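# Lift bread from toaster oven with spatula onto table

## Task

Using the spatula, and without any part of the robot contacting the bread, bring the bread out of the toaster oven; set it down lying flat on the table and no longer on the spatula; then lay the spatula on the table so it does not touch the bread, and release it.

## Robot and tools

Robot: two arms, left_arm and right_arm, each ending in a five-finger hand (a left hand on left_arm, a right hand on right_arm). Base positions in the scene frame: left_arm (0, +0.276, -0.002) m, right_arm (-0.046, -0.239, +0.001) m. A post stands on the floor behind the arms.

Scene frame: origin at table height midway between the nominal bases, +x out over the table, +z up, +y toward left_arm. Reported end_effector_position (m) and end_effector_quat_wxyz use this frame. Each arm has a hand point about 0.05 m in front of the palm and 0.15 m from the wrist face; its +z runs along straight fingers, +y points out of the palm, +x runs across the palm away from the thumb on the right hand and toward the thumb on the left hand. Straight fingers extend 0.06 to 0.07 m past the point along +z, lying 0.06 m behind it along -y. A wrist bracket on the little-finger side can strike objects.

Row layout (used by execute_actions and move): one flat list of 28 numbers, each in [-1, 1], covering both arms even if one is idle. Order: left_arm dx, dy, dz, rx, ry, rz; left hand thumb_turn, thumb_bend, index, middle, ring, little; left force_limit, speed; then the same 14 for right_arm and its hand. The six pose numbers are offsets, not poses: measured along the axes of that arm's current Hand target, counted from the Hand target at the start of the action. 1.0 equals 0.6 m for dx, dy, dz and 180 degrees for rx, ry, rz (a single rotation vector). Every row in an action counts from that same start, so repeating an offset in a later call moves further. Zeros in all six pose numbers ask nothing new of that arm. Orientation commands are clipped to within 40 degrees of the measured hand orientation per control step.

Hand numbers are absolute finger targets, not offsets: -1 open/straight, +1 closed (thumb_turn +1 puts the thumb opposite the fingers). force_limit maps -1..+1 to about 0..10 N at the fingertip (15 N for the two thumb motors); speed rises from near zero at -1 to full at +0.48 and stays full up to +1. No hand value means 'unchanged': to keep a hand as is, resend the eight numbers from its last executed row (or, if none yet, its hand_measured six plus hand_force_limit and hand_speed). For gentle grasps close with speed -0.94 or below. A thumb-and-fingers grip suits objects 0.035 to 0.065 m thick; a handle can be as thin as about 0.025 m.

Tools:
execute_actions(actions, cameras): actions is a list of up to 15 actions at 1/30 s per row each; an action is up to 15 rows, a short one holding its last row to step 15. Images come only with an empty actions list or when cameras names them.
move(target, speed, blend, blocking, cameras): target is one 28-number row or a list of up to 15 rows, all offsets counted from the same starting Hand targets. speed is path top speed in m/s, 0.002 to 4.3 (default 0.25), one value or one per target; blend in m rounds corners (0 stops at each). The path ignores obstacles and the other arm, is capped at 10 s, and fast moves stray and strike harder. blocking=false returns after about 0.5 s while the move continues.
wait(seconds): 0 to 3600, sends nothing new. stop: brakes a running move. zoom_image(camera, region [x0, y0, x1, y1], at most 504 px each way) enlarges part of the latest image. show_instructions shows reference pages. finished_scene ends the scene irreversibly.

Cameras: cam_head_left, cam_head_right, cam_high, cam_low (896x504), cam_left_wrist, cam_right_wrist (616x616 fisheye).

Results: per arm, end_effector_position and quat, Hand target (last commanded pose after clipping; next offsets start here), joint positions, velocities (omitted when 'within noise'), torques, motor temperatures. Hand readings hand_measured, hand_stopped_by (moving, target, force, stalled, fault) and hand_load_n (positive when the finger is pushed open) list six values in motor order. A lost grip shows only as hand_load_n dropping near 0. A move adds a 'move:' line: done, off_target, moving, held or fault, plus limits such as paced or held. Resting 1 to 3 cm (sometimes 5 cm) below the command is normal from friction and weight, not proof of contact; send the missing distance as a further offset. To end a push, command back past the hand point.

Avoid: touching the bread with the hand; dropping anything even a few millimetres; releasing moving items; slamming fixed or heavy things; letting anything leave the table; contact between the two arms or closing one hand on the other; overloading fingers; holding stretched or straining poses that overheat motors (MOTOR HOT at 85 °C, arm collapses at 100 °C). Objects may occasionally be nudged by outside disturbances.

Each tool is called as a command line: name --argument value for each argument, lists and objects as JSON in quotes; but a table of rows of numbers goes row by row, as --pt "numbers of a row", without its own name.

Reference images:

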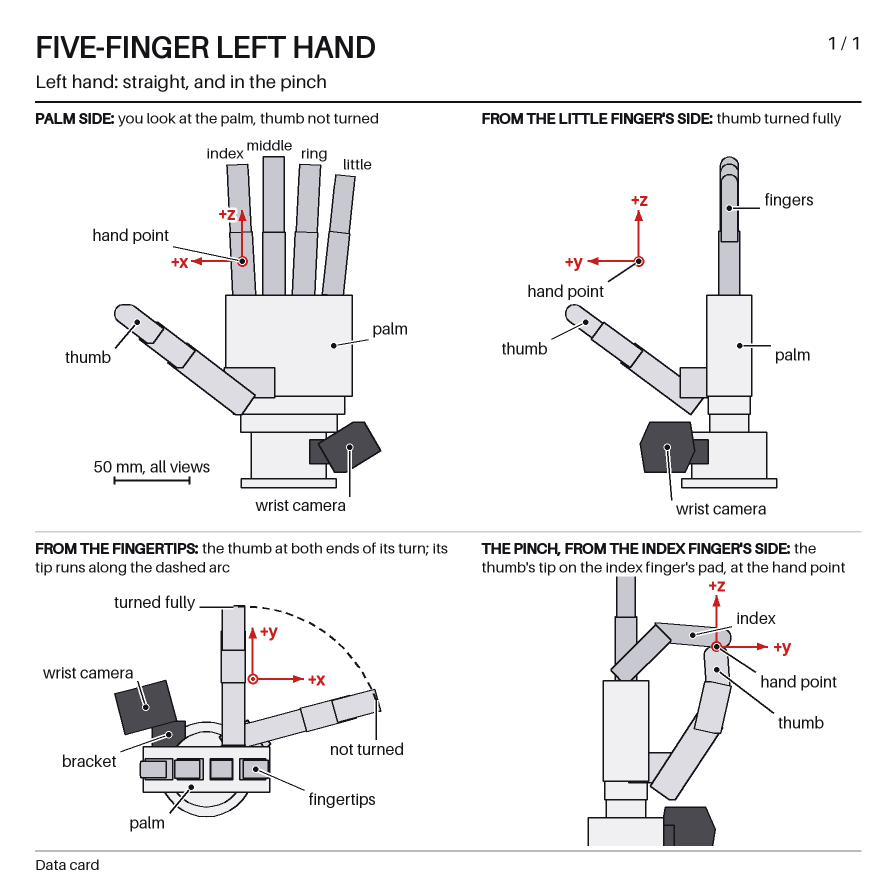

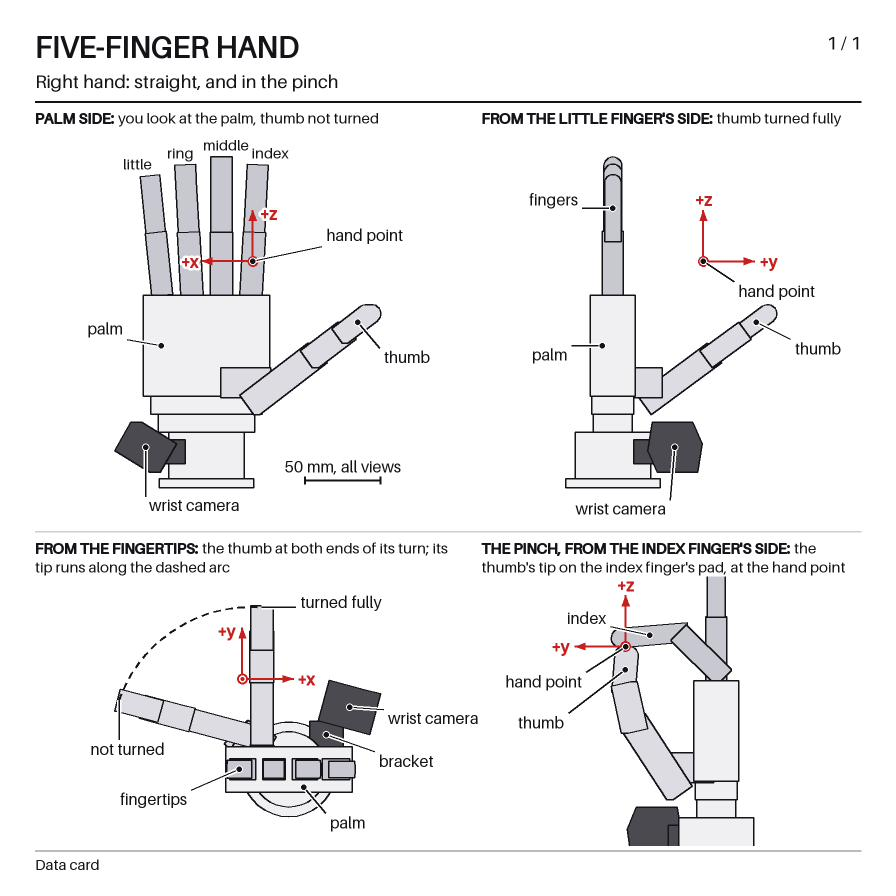

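## Session

execute_actions --actions '[]'

Scene clock: 0.00 s.
left_arm: end_effector_position=(+0.5135, +0.1404, +0.3026) hand_measured=(-1.000, -1.000, -1.000, -1.000, -1.000, -1.000) hand_load_n=(+0.0, +0.0, +0.0, +0.0, +0.0, +0.0) hand_stopped_by=(target, target, target, target, target, target) hand_force_limit=0.00 hand_speed=-0.80 end_effector_quat_wxyz=(-0.175, -0.381, +0.822, -0.386) | right_arm: end_effector_position=(+0.0577, -0.4222, +0.1128) hand_measured=(-1.000, -1.000, -1.000, -1.000, -1.000, -1.000) hand_load_n=(+0.0, +0.0, +0.0, +0.0, +0.0, +0.0) hand_stopped_by=(target, target, target, target, target, target) hand_force_limit=0.00 hand_speed=-0.80 end_effector_quat_wxyz=(-0.057, -0.383, +0.900, -0.198)
Joint positions: left_arm=[0.03 1.87 1.982 -1.683 0.875 0.71] | right_arm=[-0.968 0.767 0.618 -1.052 0.194 -0.223]
Joint velocities: within noise
Joint torques (N m): no reading
Motor temperatures (°C): left_arm=[30 34 37 27 35 34] | right_arm=[32 37 34 33 35 30]
Heat: left arm: hottest elbow 37 °C; right arm: hottest shoulder 37 °C.
Hand target: left_arm +0.5184, +0.1406, +0.3019; -0.173, -0.380, +0.822, -0.387 | right_arm +0.0618, -0.4279, +0.1211; -0.055, -0.382, +0.899, -0.208

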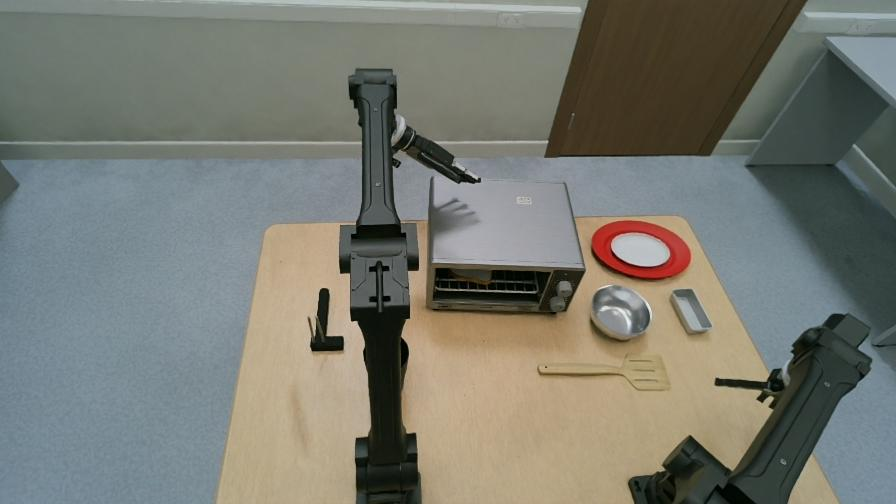

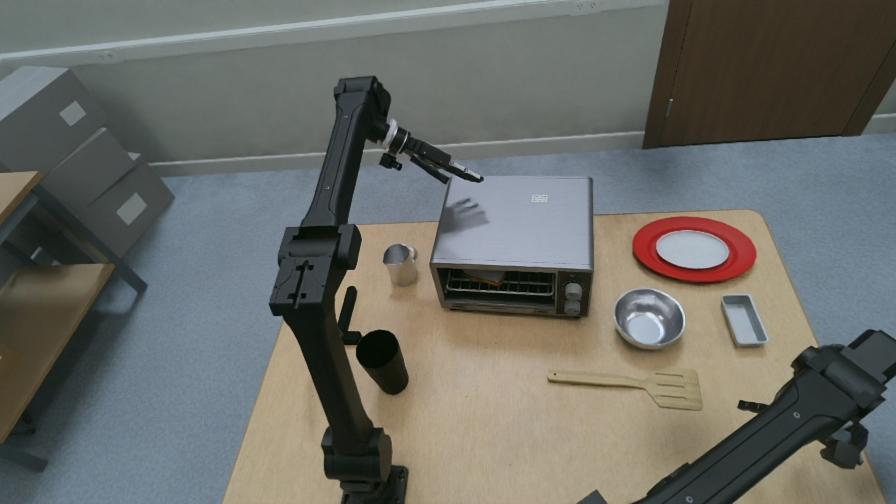

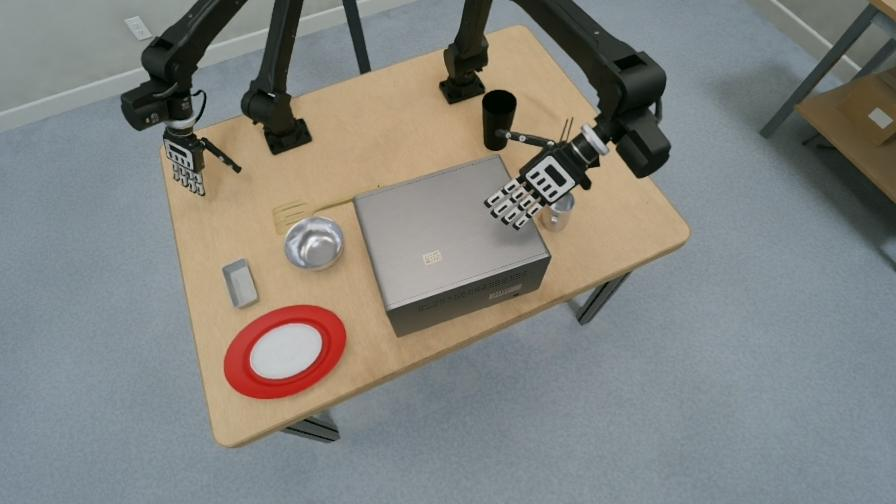

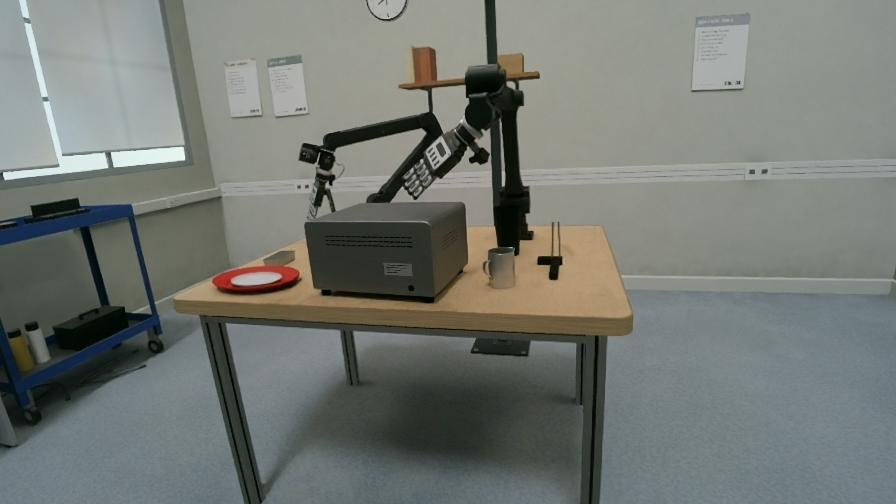

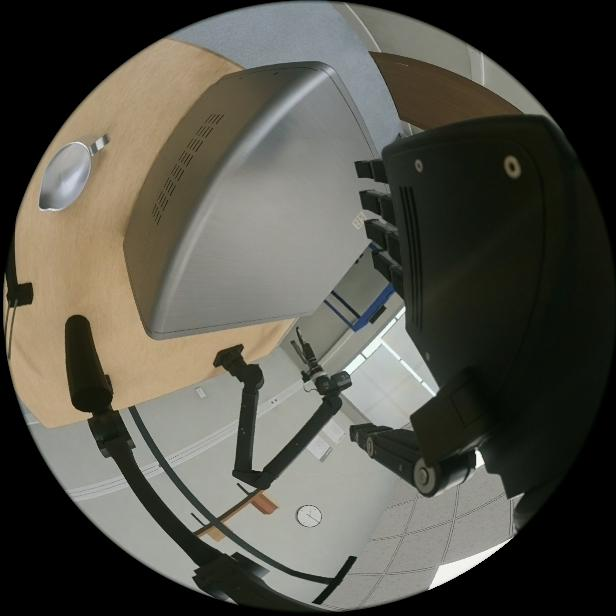

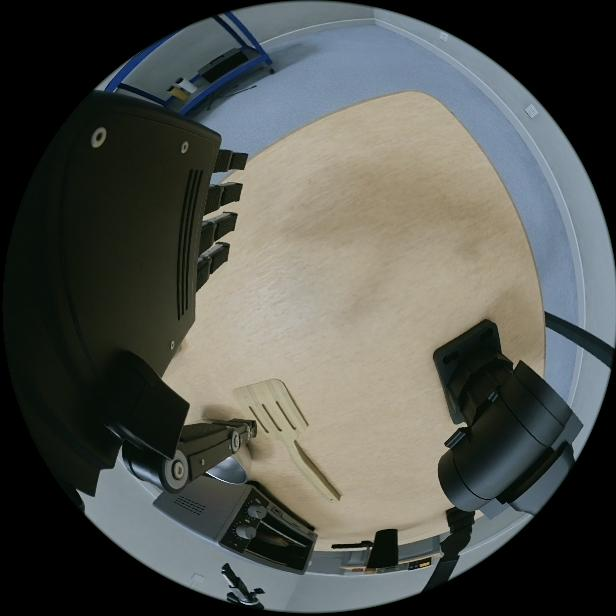

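zoom_image --camera "cam_head_right" --region '[420, 160, 720, 420]'

zoom_image --camera "cam_head_left" --region '[410, 240, 710, 410]'

zoom_image --camera "cam_head_right" --region '[430, 250, 610, 330]'

zoom_image --camera "cam_head_left" --region '[415, 250, 595, 330]'

Scaled by 1.680 from the camera's image (finer frame: 1280x720).

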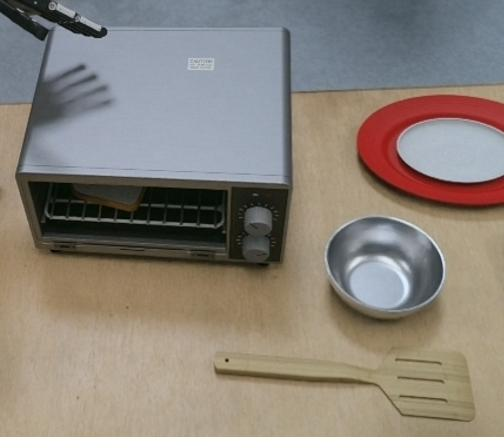

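Scaled by 1.680 from the camera's image (finer frame: 1280x720).

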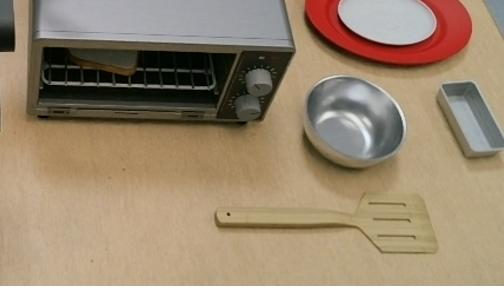

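Scaled by 2.800 from the camera's image (finer frame: 1280x720).

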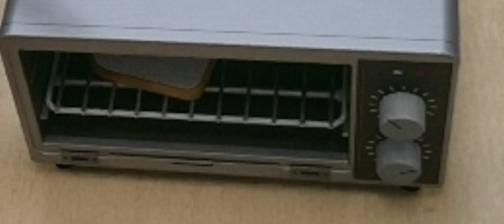

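Scaled by 2.800 from the camera's image (finer frame: 1280x720).

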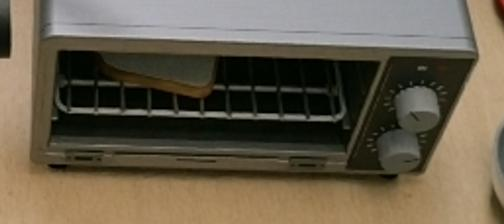

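zoom_image --camera "cam_head_right" --region '[535, 350, 715, 420]'

zoom_image --camera "cam_high" --region '[260, 170, 400, 250]'

zoom_image --camera "cam_right_wrist" --region '[200, 360, 360, 580]'

zoom_image --camera "cam_low" --region '[180, 180, 620, 320]'

Scaled by 2.800 from the camera's image (finer frame: 1280x720).

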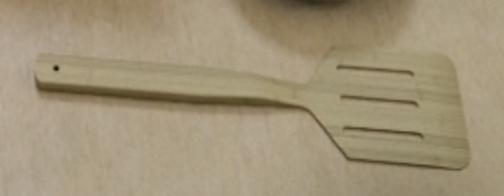

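Scaled by 3.600 from the camera's image (finer frame: 1280x720).

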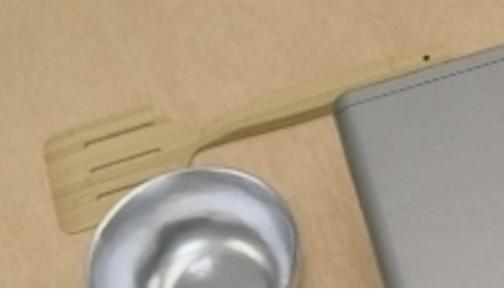

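Scaled by 2.291 from the camera's image (finer frame: 880x880).

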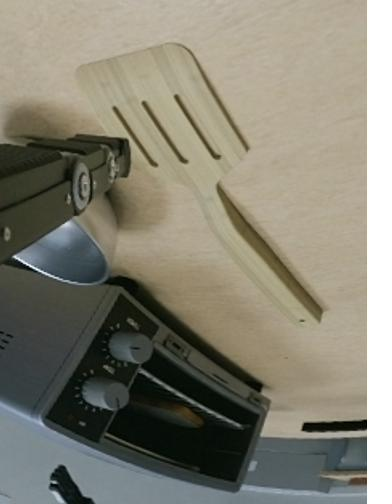

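Scaled by 1.145 from the camera's image (finer frame: 1280x720).

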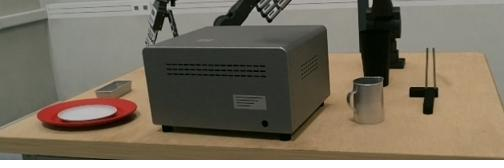

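move --target '[0.162,0.383,-0.069,0.200,-0.339,-0.049,-1,-1,-1,-1,-1,-1,0,-0.8,0,0,0,0,0,0,-1,-1,-1,-1,-1,-1,0,-0.8]' --speed 0.2 --cameras '["cam_head_left","cam_left_wrist"]'

Scene clock: 9.03 s.
left_arm: end_effector_position=(+0.2817, +0.2225, +0.2729) hand_measured=(-1.000, -1.000, -1.000, -1.000, -1.000, -1.000) hand_load_n=(+0.0, +0.0, +0.0, +0.0, +0.0, -0.5) hand_stopped_by=(target, target, target, target, target, target) hand_force_limit=0.00 hand_speed=-0.80 end_effector_quat_wxyz=(-0.358, +0.611, -0.611, +0.353) | right_arm: end_effector_position=(+0.0577, -0.4222, +0.1128) hand_measured=(-1.000, -1.000, -1.000, -1.000, -1.000, -1.000) hand_load_n=(+0.0, +0.0, +0.0, +0.0, +0.0, +0.0) hand_stopped_by=(target, target, target, target, target, target) hand_force_limit=0.00 hand_speed=-0.80 end_effector_quat_wxyz=(-0.057, -0.383, +0.900, -0.198)
Joint positions: left_arm=[-0.14 0.458 0.727 -0.794 -0.147 -0.077] | right_arm=[-0.968 0.767 0.618 -1.052 0.194 -0.223]
Joint torques (N m): left_arm=[-0.26 -0.44 11.03 1.58 -0.03 -0.06] | right_arm=[-0.44 -1.32 9.58 0.49 0.25 -0.11]
Heat: left arm: hottest elbow 39 °C; right arm: hottest shoulder 37 °C.
Hand target: left_arm +0.2803, +0.2193, +0.2688; -0.354, +0.612, -0.613, +0.354 | right_arm +0.0618, -0.4279, +0.1211; -0.055, -0.382, +0.899, -0.208
Off the commanded pose: left_arm 0.005 m, 0 deg | right_arm 0.011 m, 1 deg.
move: done
cam_left_wrist: T_world_to_cam=[[0.43457, -0.27472, 0.85771, -0.29447], [-0.56363, -0.82576, 0.02108, 0.34007], [0.70247, -0.4926, -0.51369, 0.16909]] pos_world=[0.20086, 0.28321, 0.33226]

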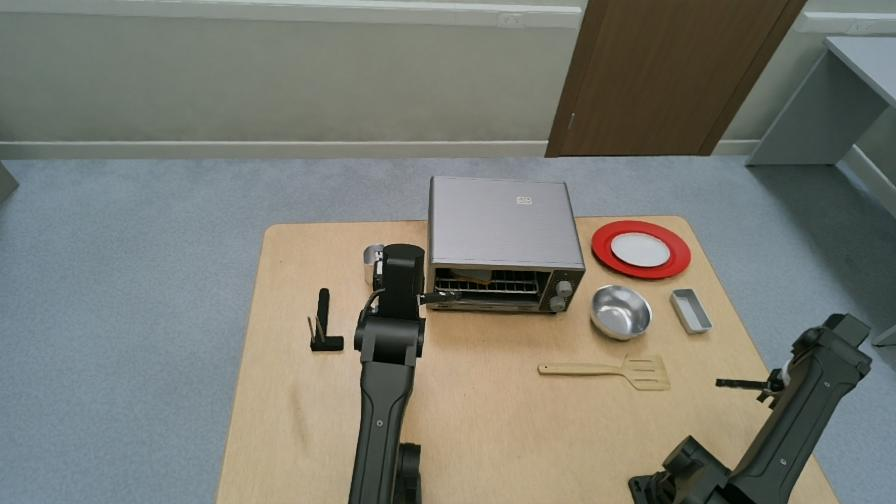

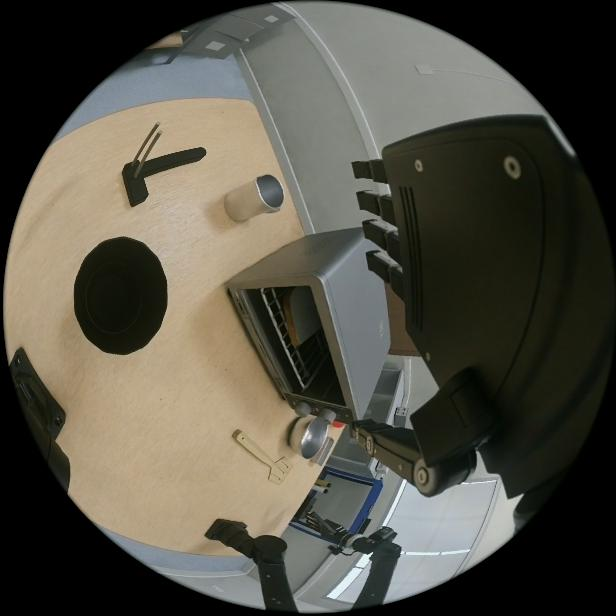

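zoom_image --camera "cam_left_wrist" --region '[220, 270, 370, 430]'

Scaled by 3.150 from the camera's image (finer frame: 880x880).

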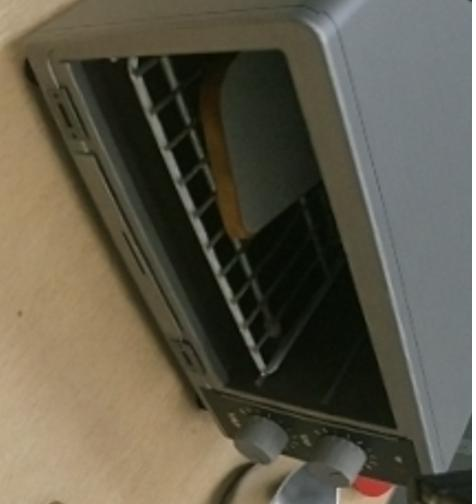

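move --target '[0.2,0.223,0.110,0.083,0,0,-1,-1,-1,-1,-1,-1,0,-0.8,0,0,0,0,0,0,-1,-1,-1,-1,-1,-1,0,-0.8]' --speed 0.15 --cameras '["cam_head_left","cam_left_wrist"]'

zoom_image --camera "cam_left_wrist" --region '[200, 190, 420, 430]'

Scene clock: 11.63 s.
left_arm: end_effector_position=(+0.2722, +0.1011, +0.1239) hand_measured=(-1.000, -1.000, -1.000, -1.000, -1.000, -1.000) hand_load_n=(+0.0, +0.0, +0.0, +0.0, +0.0, +0.0) hand_stopped_by=(target, target, target, target, target, target) hand_force_limit=0.00 hand_speed=-0.80 end_effector_quat_wxyz=(-0.432, +0.562, -0.560, +0.429) | right_arm: end_effector_position=(+0.0577, -0.4222, +0.1128) hand_measured=(-1.000, -1.000, -1.000, -1.000, -1.000, -1.000) hand_load_n=(+0.0, +0.0, +0.0, +0.0, -0.5, +0.0) hand_stopped_by=(target, target, target, target, target, target) hand_force_limit=0.00 hand_speed=-0.80 end_effector_quat_wxyz=(-0.057, -0.383, +0.900, -0.198)
Joint positions: left_arm=[-0.942 0.622 0.246 -0.068 -0.921 -0.361] | right_arm=[-0.968 0.767 0.618 -1.052 0.194 -0.223]
Joint torques (N m): left_arm=[-0.03 -0.97 10.26 1.83 -0.26 0.02] | right_arm=[-0.21 -0.79 9.58 0.5 0.23 -0.12]
Heat: left arm: hottest elbow 40 °C; right arm: hottest shoulder 37 °C.
Hand target: left_arm +0.2704, +0.0994, +0.1199; -0.430, +0.560, -0.562, +0.431 | right_arm +0.0618, -0.4279, +0.1211; -0.055, -0.382, +0.899, -0.208
Off the commanded pose: left_arm 0.005 m, 0 deg | right_arm 0.011 m, 1 deg.
move: done
cam_left_wrist: T_world_to_cam=[[0.20389, -0.27059, 0.94085, -0.14376], [-0.55034, -0.8265, -0.11844, 0.25132], [0.80966, -0.49364, -0.31743, -0.01401]] pos_world=[0.17896, 0.1619, 0.16058]

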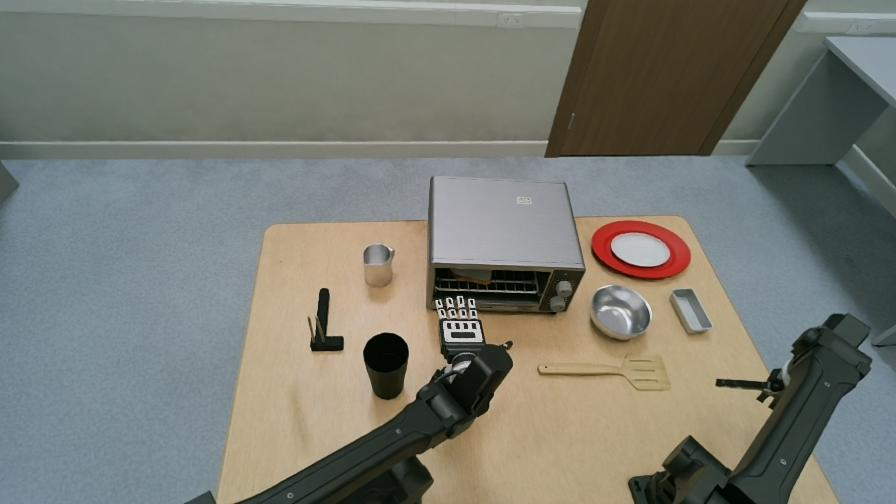

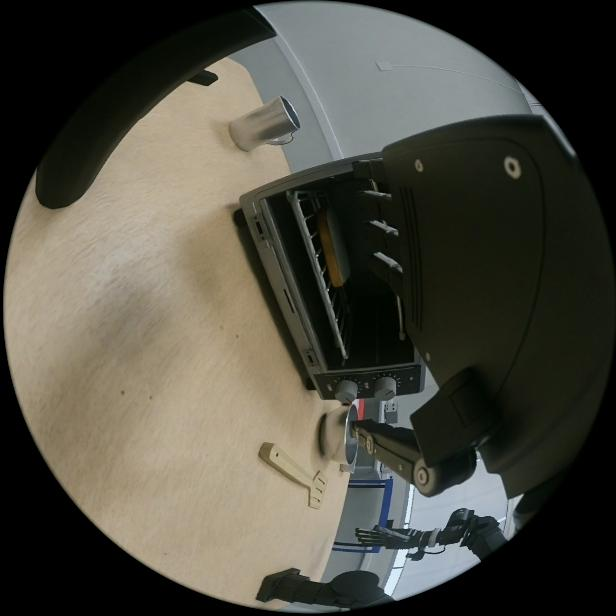

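Scaled by 2.100 from the camera's image (finer frame: 880x880).

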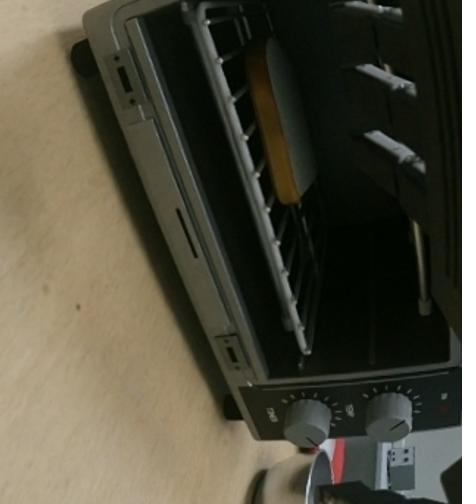

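move --target '[0.0417,-0.011,0.0145,0,-0.161,-0.0432,-1,-1,-1,-1,-1,-1,0,-0.8,0,0,0,0,0,0,-1,-1,-1,-1,-1,-1,0,-0.8]' --speed 0.15 --cameras '["cam_head_left","cam_left_wrist","cam_head_right"]'

zoom_image --camera "cam_left_wrist" --region '[200, 190, 400, 430]'

Scene clock: 16.63 s.
left_arm: end_effector_position=(+0.2780, +0.0888, +0.1177) hand_measured=(-1.000, -1.000, -1.000, -1.000, -1.000, -1.000) hand_load_n=(-0.5, +0.0, +0.0, +0.0, +0.0, +0.0) hand_stopped_by=(target, target, target, target, target, target) hand_force_limit=0.00 hand_speed=-0.80 end_effector_quat_wxyz=(-0.533, +0.684, -0.399, +0.297) | right_arm: end_effector_position=(+0.0577, -0.4222, +0.1128) hand_measured=(-1.000, -1.000, -1.000, -1.000, -1.000, -1.000) hand_load_n=(+0.0, -0.5, +0.0, +0.0, +0.0, +0.0) hand_stopped_by=(target, target, target, target, target, target) hand_force_limit=0.00 hand_speed=-0.80 end_effector_quat_wxyz=(-0.057, -0.383, +0.900, -0.198)
Joint positions: left_arm=[-1.117 1.301 0.698 -1.336 -1.293 -1.933] | right_arm=[-0.968 0.767 0.618 -1.052 0.194 -0.223]
Joint torques (N m): left_arm=[-0.21 -6.12 10.76 -0.79 -0.5 -0.02] | right_arm=[-0.15 -1.14 9.54 0.54 0.23 -0.11]
Heat: left arm: hottest elbow 41 °C; right arm: hottest shoulder 37 °C.
Hand target: left_arm +0.2805, +0.0743, +0.1240; -0.527, +0.687, -0.397, +0.305 | right_arm +0.0618, -0.4279, +0.1211; -0.055, -0.382, +0.899, -0.208
Off the commanded pose: left_arm 0.016 m, 1 deg | right_arm 0.011 m, 1 deg.
move: off_target (left_arm)
cam_left_wrist: T_world_to_cam=[[0.31717, -0.14885, 0.93661, -0.1843], [-0.06352, -0.98872, -0.13562, 0.12472], [0.94624, -0.01647, -0.32304, -0.10633]] pos_world=[0.16699, 0.09413, 0.15519]
Images, in order (width x height): cam_head_left 896x504, cam_head_right 896x504, cam_left_wrist 616x616.

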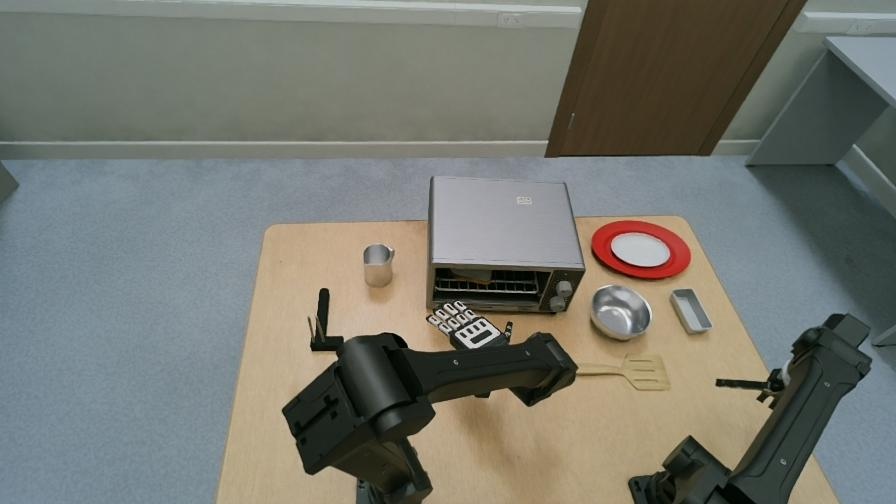

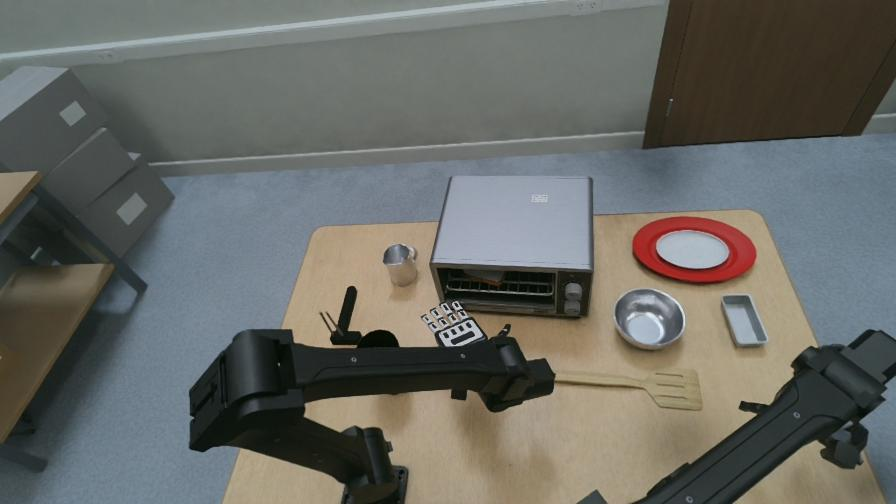

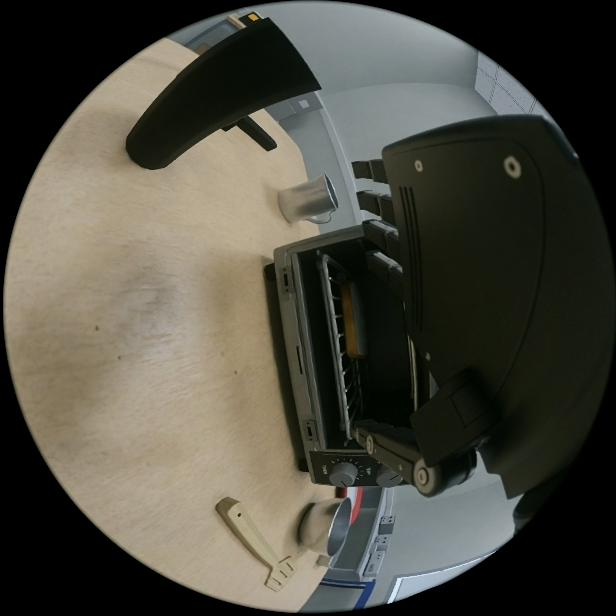

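Scaled by 2.100 from the camera's image (finer frame: 880x880).

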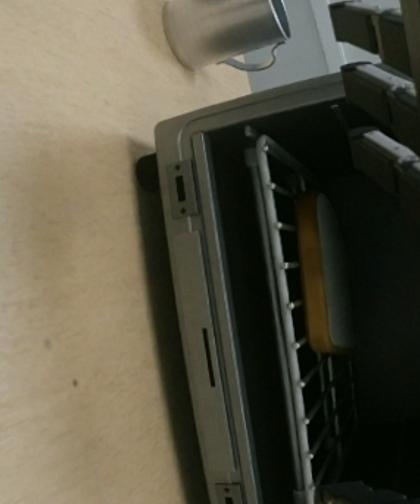

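move --target '[-0.097,-0.241,-0.066,0,0,0,-1,-1,-1,-1,-1,-1,0,-0.8,0,0,0,0,0,0,-1,-1,-1,-1,-1,-1,0,-0.8]' --speed 0.15 --cameras '["cam_head_left","cam_left_wrist"]'

Scene clock: 19.63 s.
left_arm: end_effector_position=(+0.2518, +0.1334, +0.2600) hand_measured=(-1.000, -1.000, -1.000, -1.000, -1.000, -1.000) hand_load_n=(+0.0, -0.5, +0.0, +0.0, +0.0, +0.0) hand_stopped_by=(target, target, target, target, target, target) hand_force_limit=0.00 hand_speed=-0.80 end_effector_quat_wxyz=(-0.514, +0.684, -0.417, +0.308) | right_arm: end_effector_position=(+0.0577, -0.4222, +0.1128) hand_measured=(-1.000, -1.000, -1.000, -1.000, -1.000, -1.000) hand_load_n=(+0.0, +0.0, +0.0, +0.0, +0.0, +0.0) hand_stopped_by=(target, target, target, target, target, target) hand_force_limit=0.00 hand_speed=-0.80 end_effector_quat_wxyz=(-0.057, -0.383, +0.900, -0.198)
Joint positions: left_arm=[-1.123 0.92 0.852 -1.699 -1.279 -1.767] | right_arm=[-0.968 0.767 0.618 -1.052 0.194 -0.223]
Joint torques (N m): left_arm=[-0.15 -3.66 13.23 -0.44 -0.53 0.09] | right_arm=[-0.26 -1.55 9.61 0.47 0.27 -0.09]
Heat: left arm: hottest elbow 41 °C; right arm: hottest elbow 38 °C.
Hand target: left_arm +0.2508, +0.1243, +0.2739; -0.527, +0.687, -0.397, +0.305 | right_arm +0.0618, -0.4279, +0.1211; -0.055, -0.382, +0.899, -0.208
Off the commanded pose: left_arm 0.017 m, 3 deg | right_arm 0.011 m, 1 deg.
joint sent to its limit (left arm) — joint 4 (wrist pitch), lower limit. The joint targets are off in orientation, not in position.
move: off_target (left_arm)
cam_left_wrist: T_world_to_cam=[[0.32793, -0.14211, 0.93395, -0.3055], [-0.11205, -0.98749, -0.11091, 0.19208], [0.93803, -0.06828, -0.33975, -0.02158]] pos_world=[0.14195, 0.14479, 0.29929]

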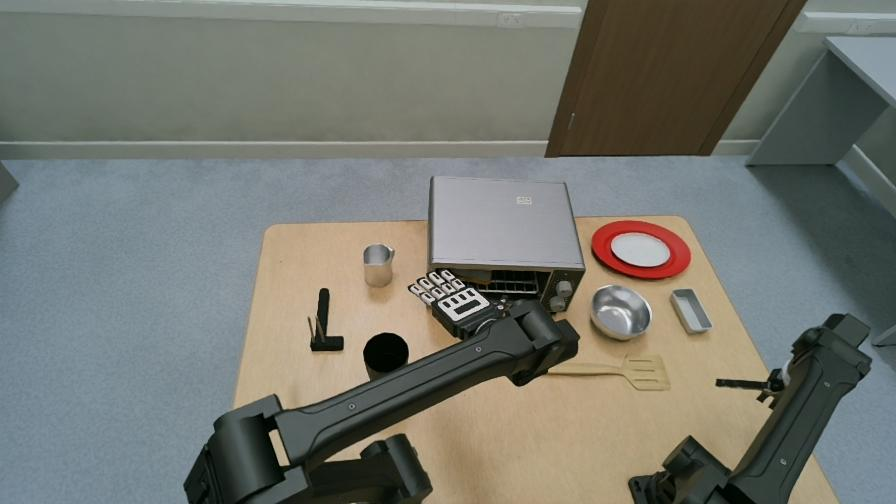

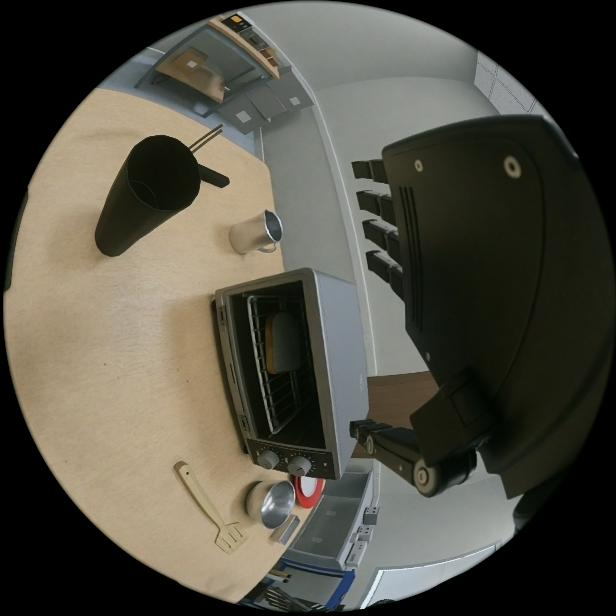

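zoom_image --camera "cam_left_wrist" --region '[205, 260, 365, 480]'

Scaled by 2.291 from the camera's image (finer frame: 880x880).

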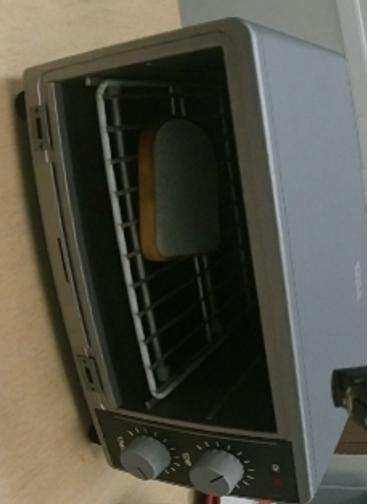

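move --target '[-0.234,-0.039,0.1075,-0.081,0.154,0.0638,-1,-1,-1,-1,-1,-1,0,-0.8,0,0,0,0,0,0,-1,-1,-1,-1,-1,-1,0,-0.8]' --speed 0.15 --cameras '["cam_head_left","cam_left_wrist"]'

Scene clock: 23.53 s.
left_arm: end_effector_position=(+0.2398, +0.2769, +0.2670) hand_measured=(-1.000, -1.000, -1.000, -1.000, -1.000, -1.000) hand_load_n=(+0.0, +0.0, +0.0, +0.0, +0.0, +0.0) hand_stopped_by=(target, target, target, target, target, target) hand_force_limit=0.00 hand_speed=-0.80 end_effector_quat_wxyz=(-0.346, +0.615, -0.614, +0.354) | right_arm: end_effector_position=(+0.0577, -0.4222, +0.1128) hand_measured=(-1.000, -1.000, -1.000, -1.000, -1.000, -1.000) hand_load_n=(-0.5, +0.0, +0.0, +0.0, +0.0, +0.0) hand_stopped_by=(target, target, target, target, target, target) hand_force_limit=0.00 hand_speed=-0.80 end_effector_quat_wxyz=(-0.057, -0.383, +0.900, -0.198)
Joint positions: left_arm=[0.344 0.348 0.711 -0.923 0.284 0.164] | right_arm=[-0.968 0.767 0.618 -1.052 0.194 -0.223]
Joint torques (N m): left_arm=[1.67 1.14 14.04 1.14 0.34 0.11] | right_arm=[-0.32 -1.2 9.61 0.4 0.26 -0.13]
Motor temperatures (°C): left_arm=[30 35 42 28 35 33] | right_arm=[32 37 39 32 35 30]
Heat: left arm: hottest elbow 42 °C; right arm: hottest elbow 39 °C.
Hand target: left_arm +0.2400, +0.2801, +0.2799; -0.354, +0.612, -0.612, +0.354 | right_arm +0.0618, -0.4279, +0.1211; -0.055, -0.382, +0.899, -0.208
Off the commanded pose: left_arm 0.013 m, 1 deg | right_arm 0.011 m, 1 deg.
move: off_target (left_arm)
cam_left_wrist: T_world_to_cam=[[0.44754, -0.26532, 0.854, -0.26102], [-0.56993, -0.82053, 0.04374, 0.35541], [0.68912, -0.50629, -0.51843, 0.23052]] pos_world=[0.16052, 0.33908, 0.32687]

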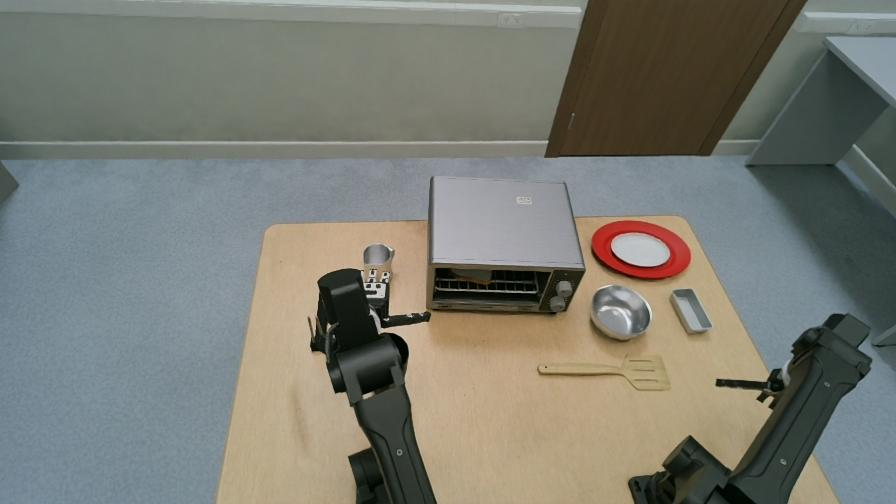

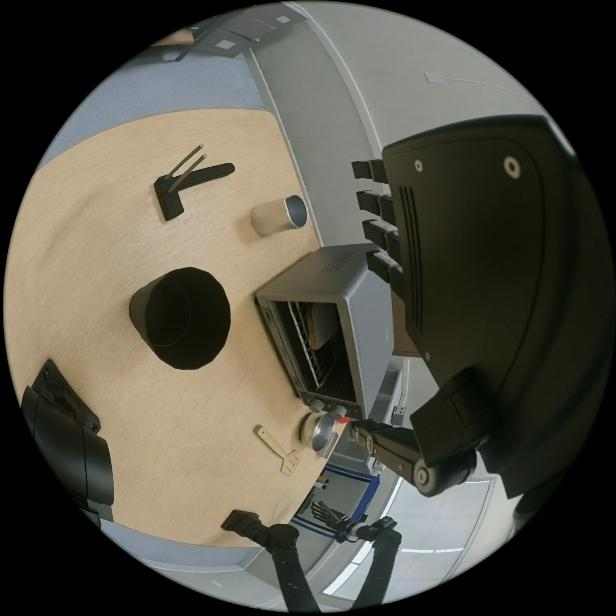

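move --pt "0 0 0 0 0 0 -1 -1 -1 -1 -1 -1 0 -0.8 -0.42 -0.163 -0.2945 0.2935 -0.2294 -0.1129 1 0 -0.5 -0.5 -0.5 -0.5 0 -0.3" --pt "0 0 0 0 0 0 -1 -1 -1 -1 -1 -1 0 -0.8 -0.4917 0.1385 -0.327 0.2935 -0.2294 -0.1129 1 0 -0.5 -0.5 -0.5 -0.5 0 -0.3" --speed 0.15 --blend 0.03 --cameras '["cam_head_left","cam_head_right","cam_right_wrist"]'

Scene clock: 30.63 s.
left_arm: end_effector_position=(+0.2398, +0.2769, +0.2670) hand_measured=(-1.000, -1.000, -1.000, -1.000, -1.000, -1.000) hand_load_n=(-0.5, +0.0, +0.0, +0.0, +0.0, +0.0) hand_stopped_by=(target, target, target, target, target, target) hand_force_limit=0.00 hand_speed=-0.80 end_effector_quat_wxyz=(-0.346, +0.614, -0.615, +0.354) | right_arm: end_effector_position=(+0.1990, -0.1032, +0.1903) hand_measured=(+1.000, +0.000, -0.500, -0.500, -0.500, -0.500) hand_load_n=(+0.0, +0.0, +0.0, +0.0, +0.0, +0.0) hand_stopped_by=(target, target, target, target, target, target) hand_force_limit=0.00 hand_speed=-0.30 end_effector_quat_wxyz=(+0.388, -0.556, +0.601, -0.425)
Joint positions: left_arm=[0.345 0.348 0.711 -0.923 0.285 0.164] | right_arm=[0.959 0.416 0.444 -0.663 0.963 0.537]
Joint torques (N m): left_arm=[1.44 1.38 14.01 1.13 0.35 0.09] | right_arm=[1.03 2.49 9.84 0.44 0.63 0.01]
Heat: left arm: hottest elbow 46 °C; right arm: hottest elbow 39 °C.
Hand target: left_arm +0.2400, +0.2801, +0.2799; -0.354, +0.612, -0.612, +0.354 | right_arm +0.1985, -0.0989, +0.1954; -0.390, +0.556, -0.601, +0.421
Off the commanded pose: left_arm 0.013 m, 1 deg | right_arm 0.007 m, 0 deg.
move: done
cam_right_wrist: T_world_to_cam=[[-0.38386, -0.24935, -0.88909, 0.21248], [-0.48602, 0.87325, -0.03507, 0.19079], [0.78514, 0.41865, -0.45639, 0.0876]] pos_world=[0.10551, -0.1503, 0.23558]

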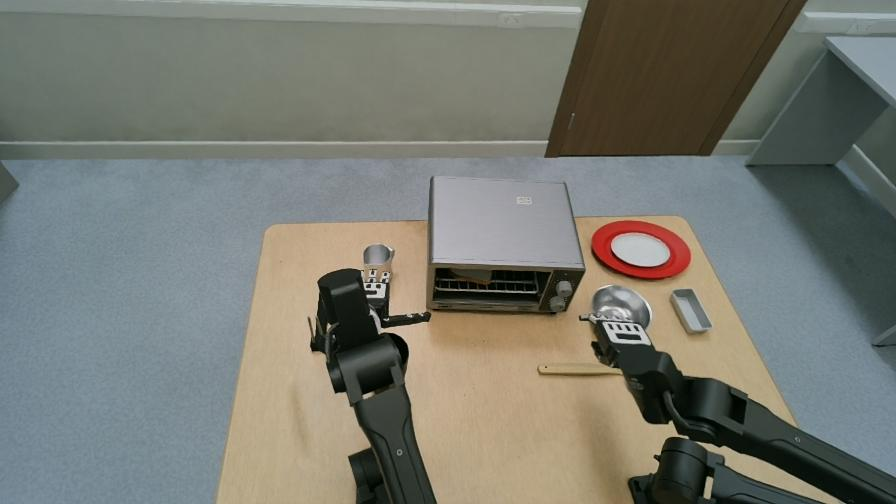

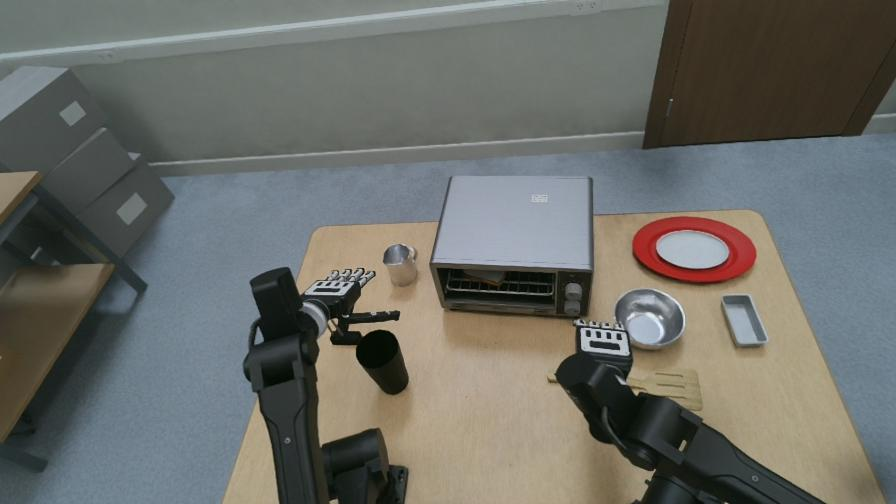

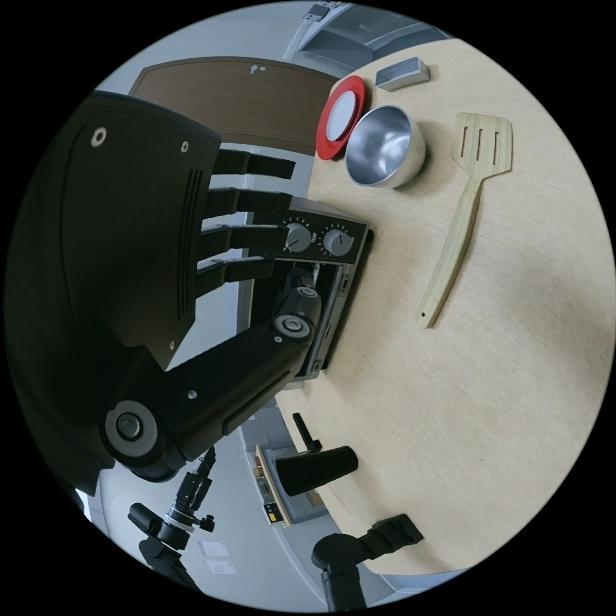

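zoom_image --camera "cam_head_left" --region '[530, 290, 690, 410]'

zoom_image --camera "cam_head_right" --region '[530, 290, 720, 430]'

zoom_image --camera "cam_right_wrist" --region '[180, 80, 560, 460]'

Scaled by 3.150 from the camera's image (finer frame: 1280x720).

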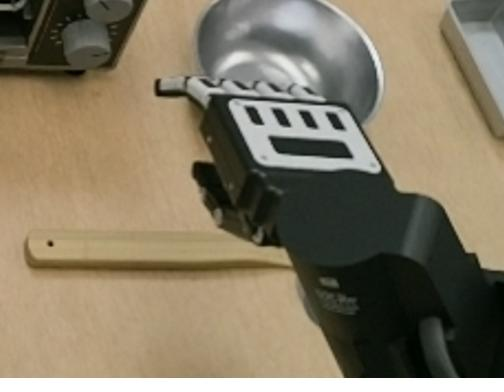

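Scaled by 2.653 from the camera's image (finer frame: 1280x720).

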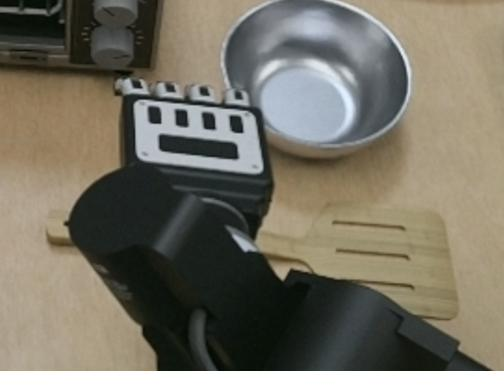

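Scaled by 1.326 from the camera's image (finer frame: 880x880).

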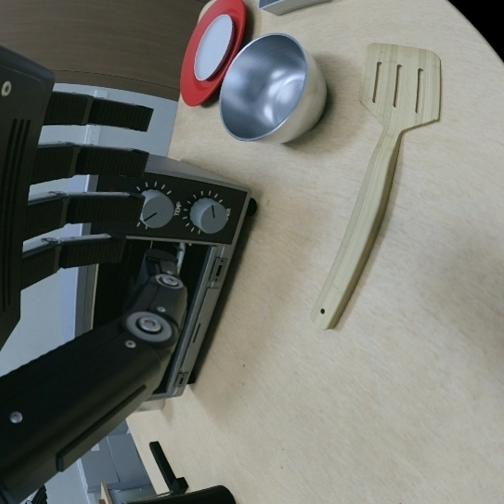

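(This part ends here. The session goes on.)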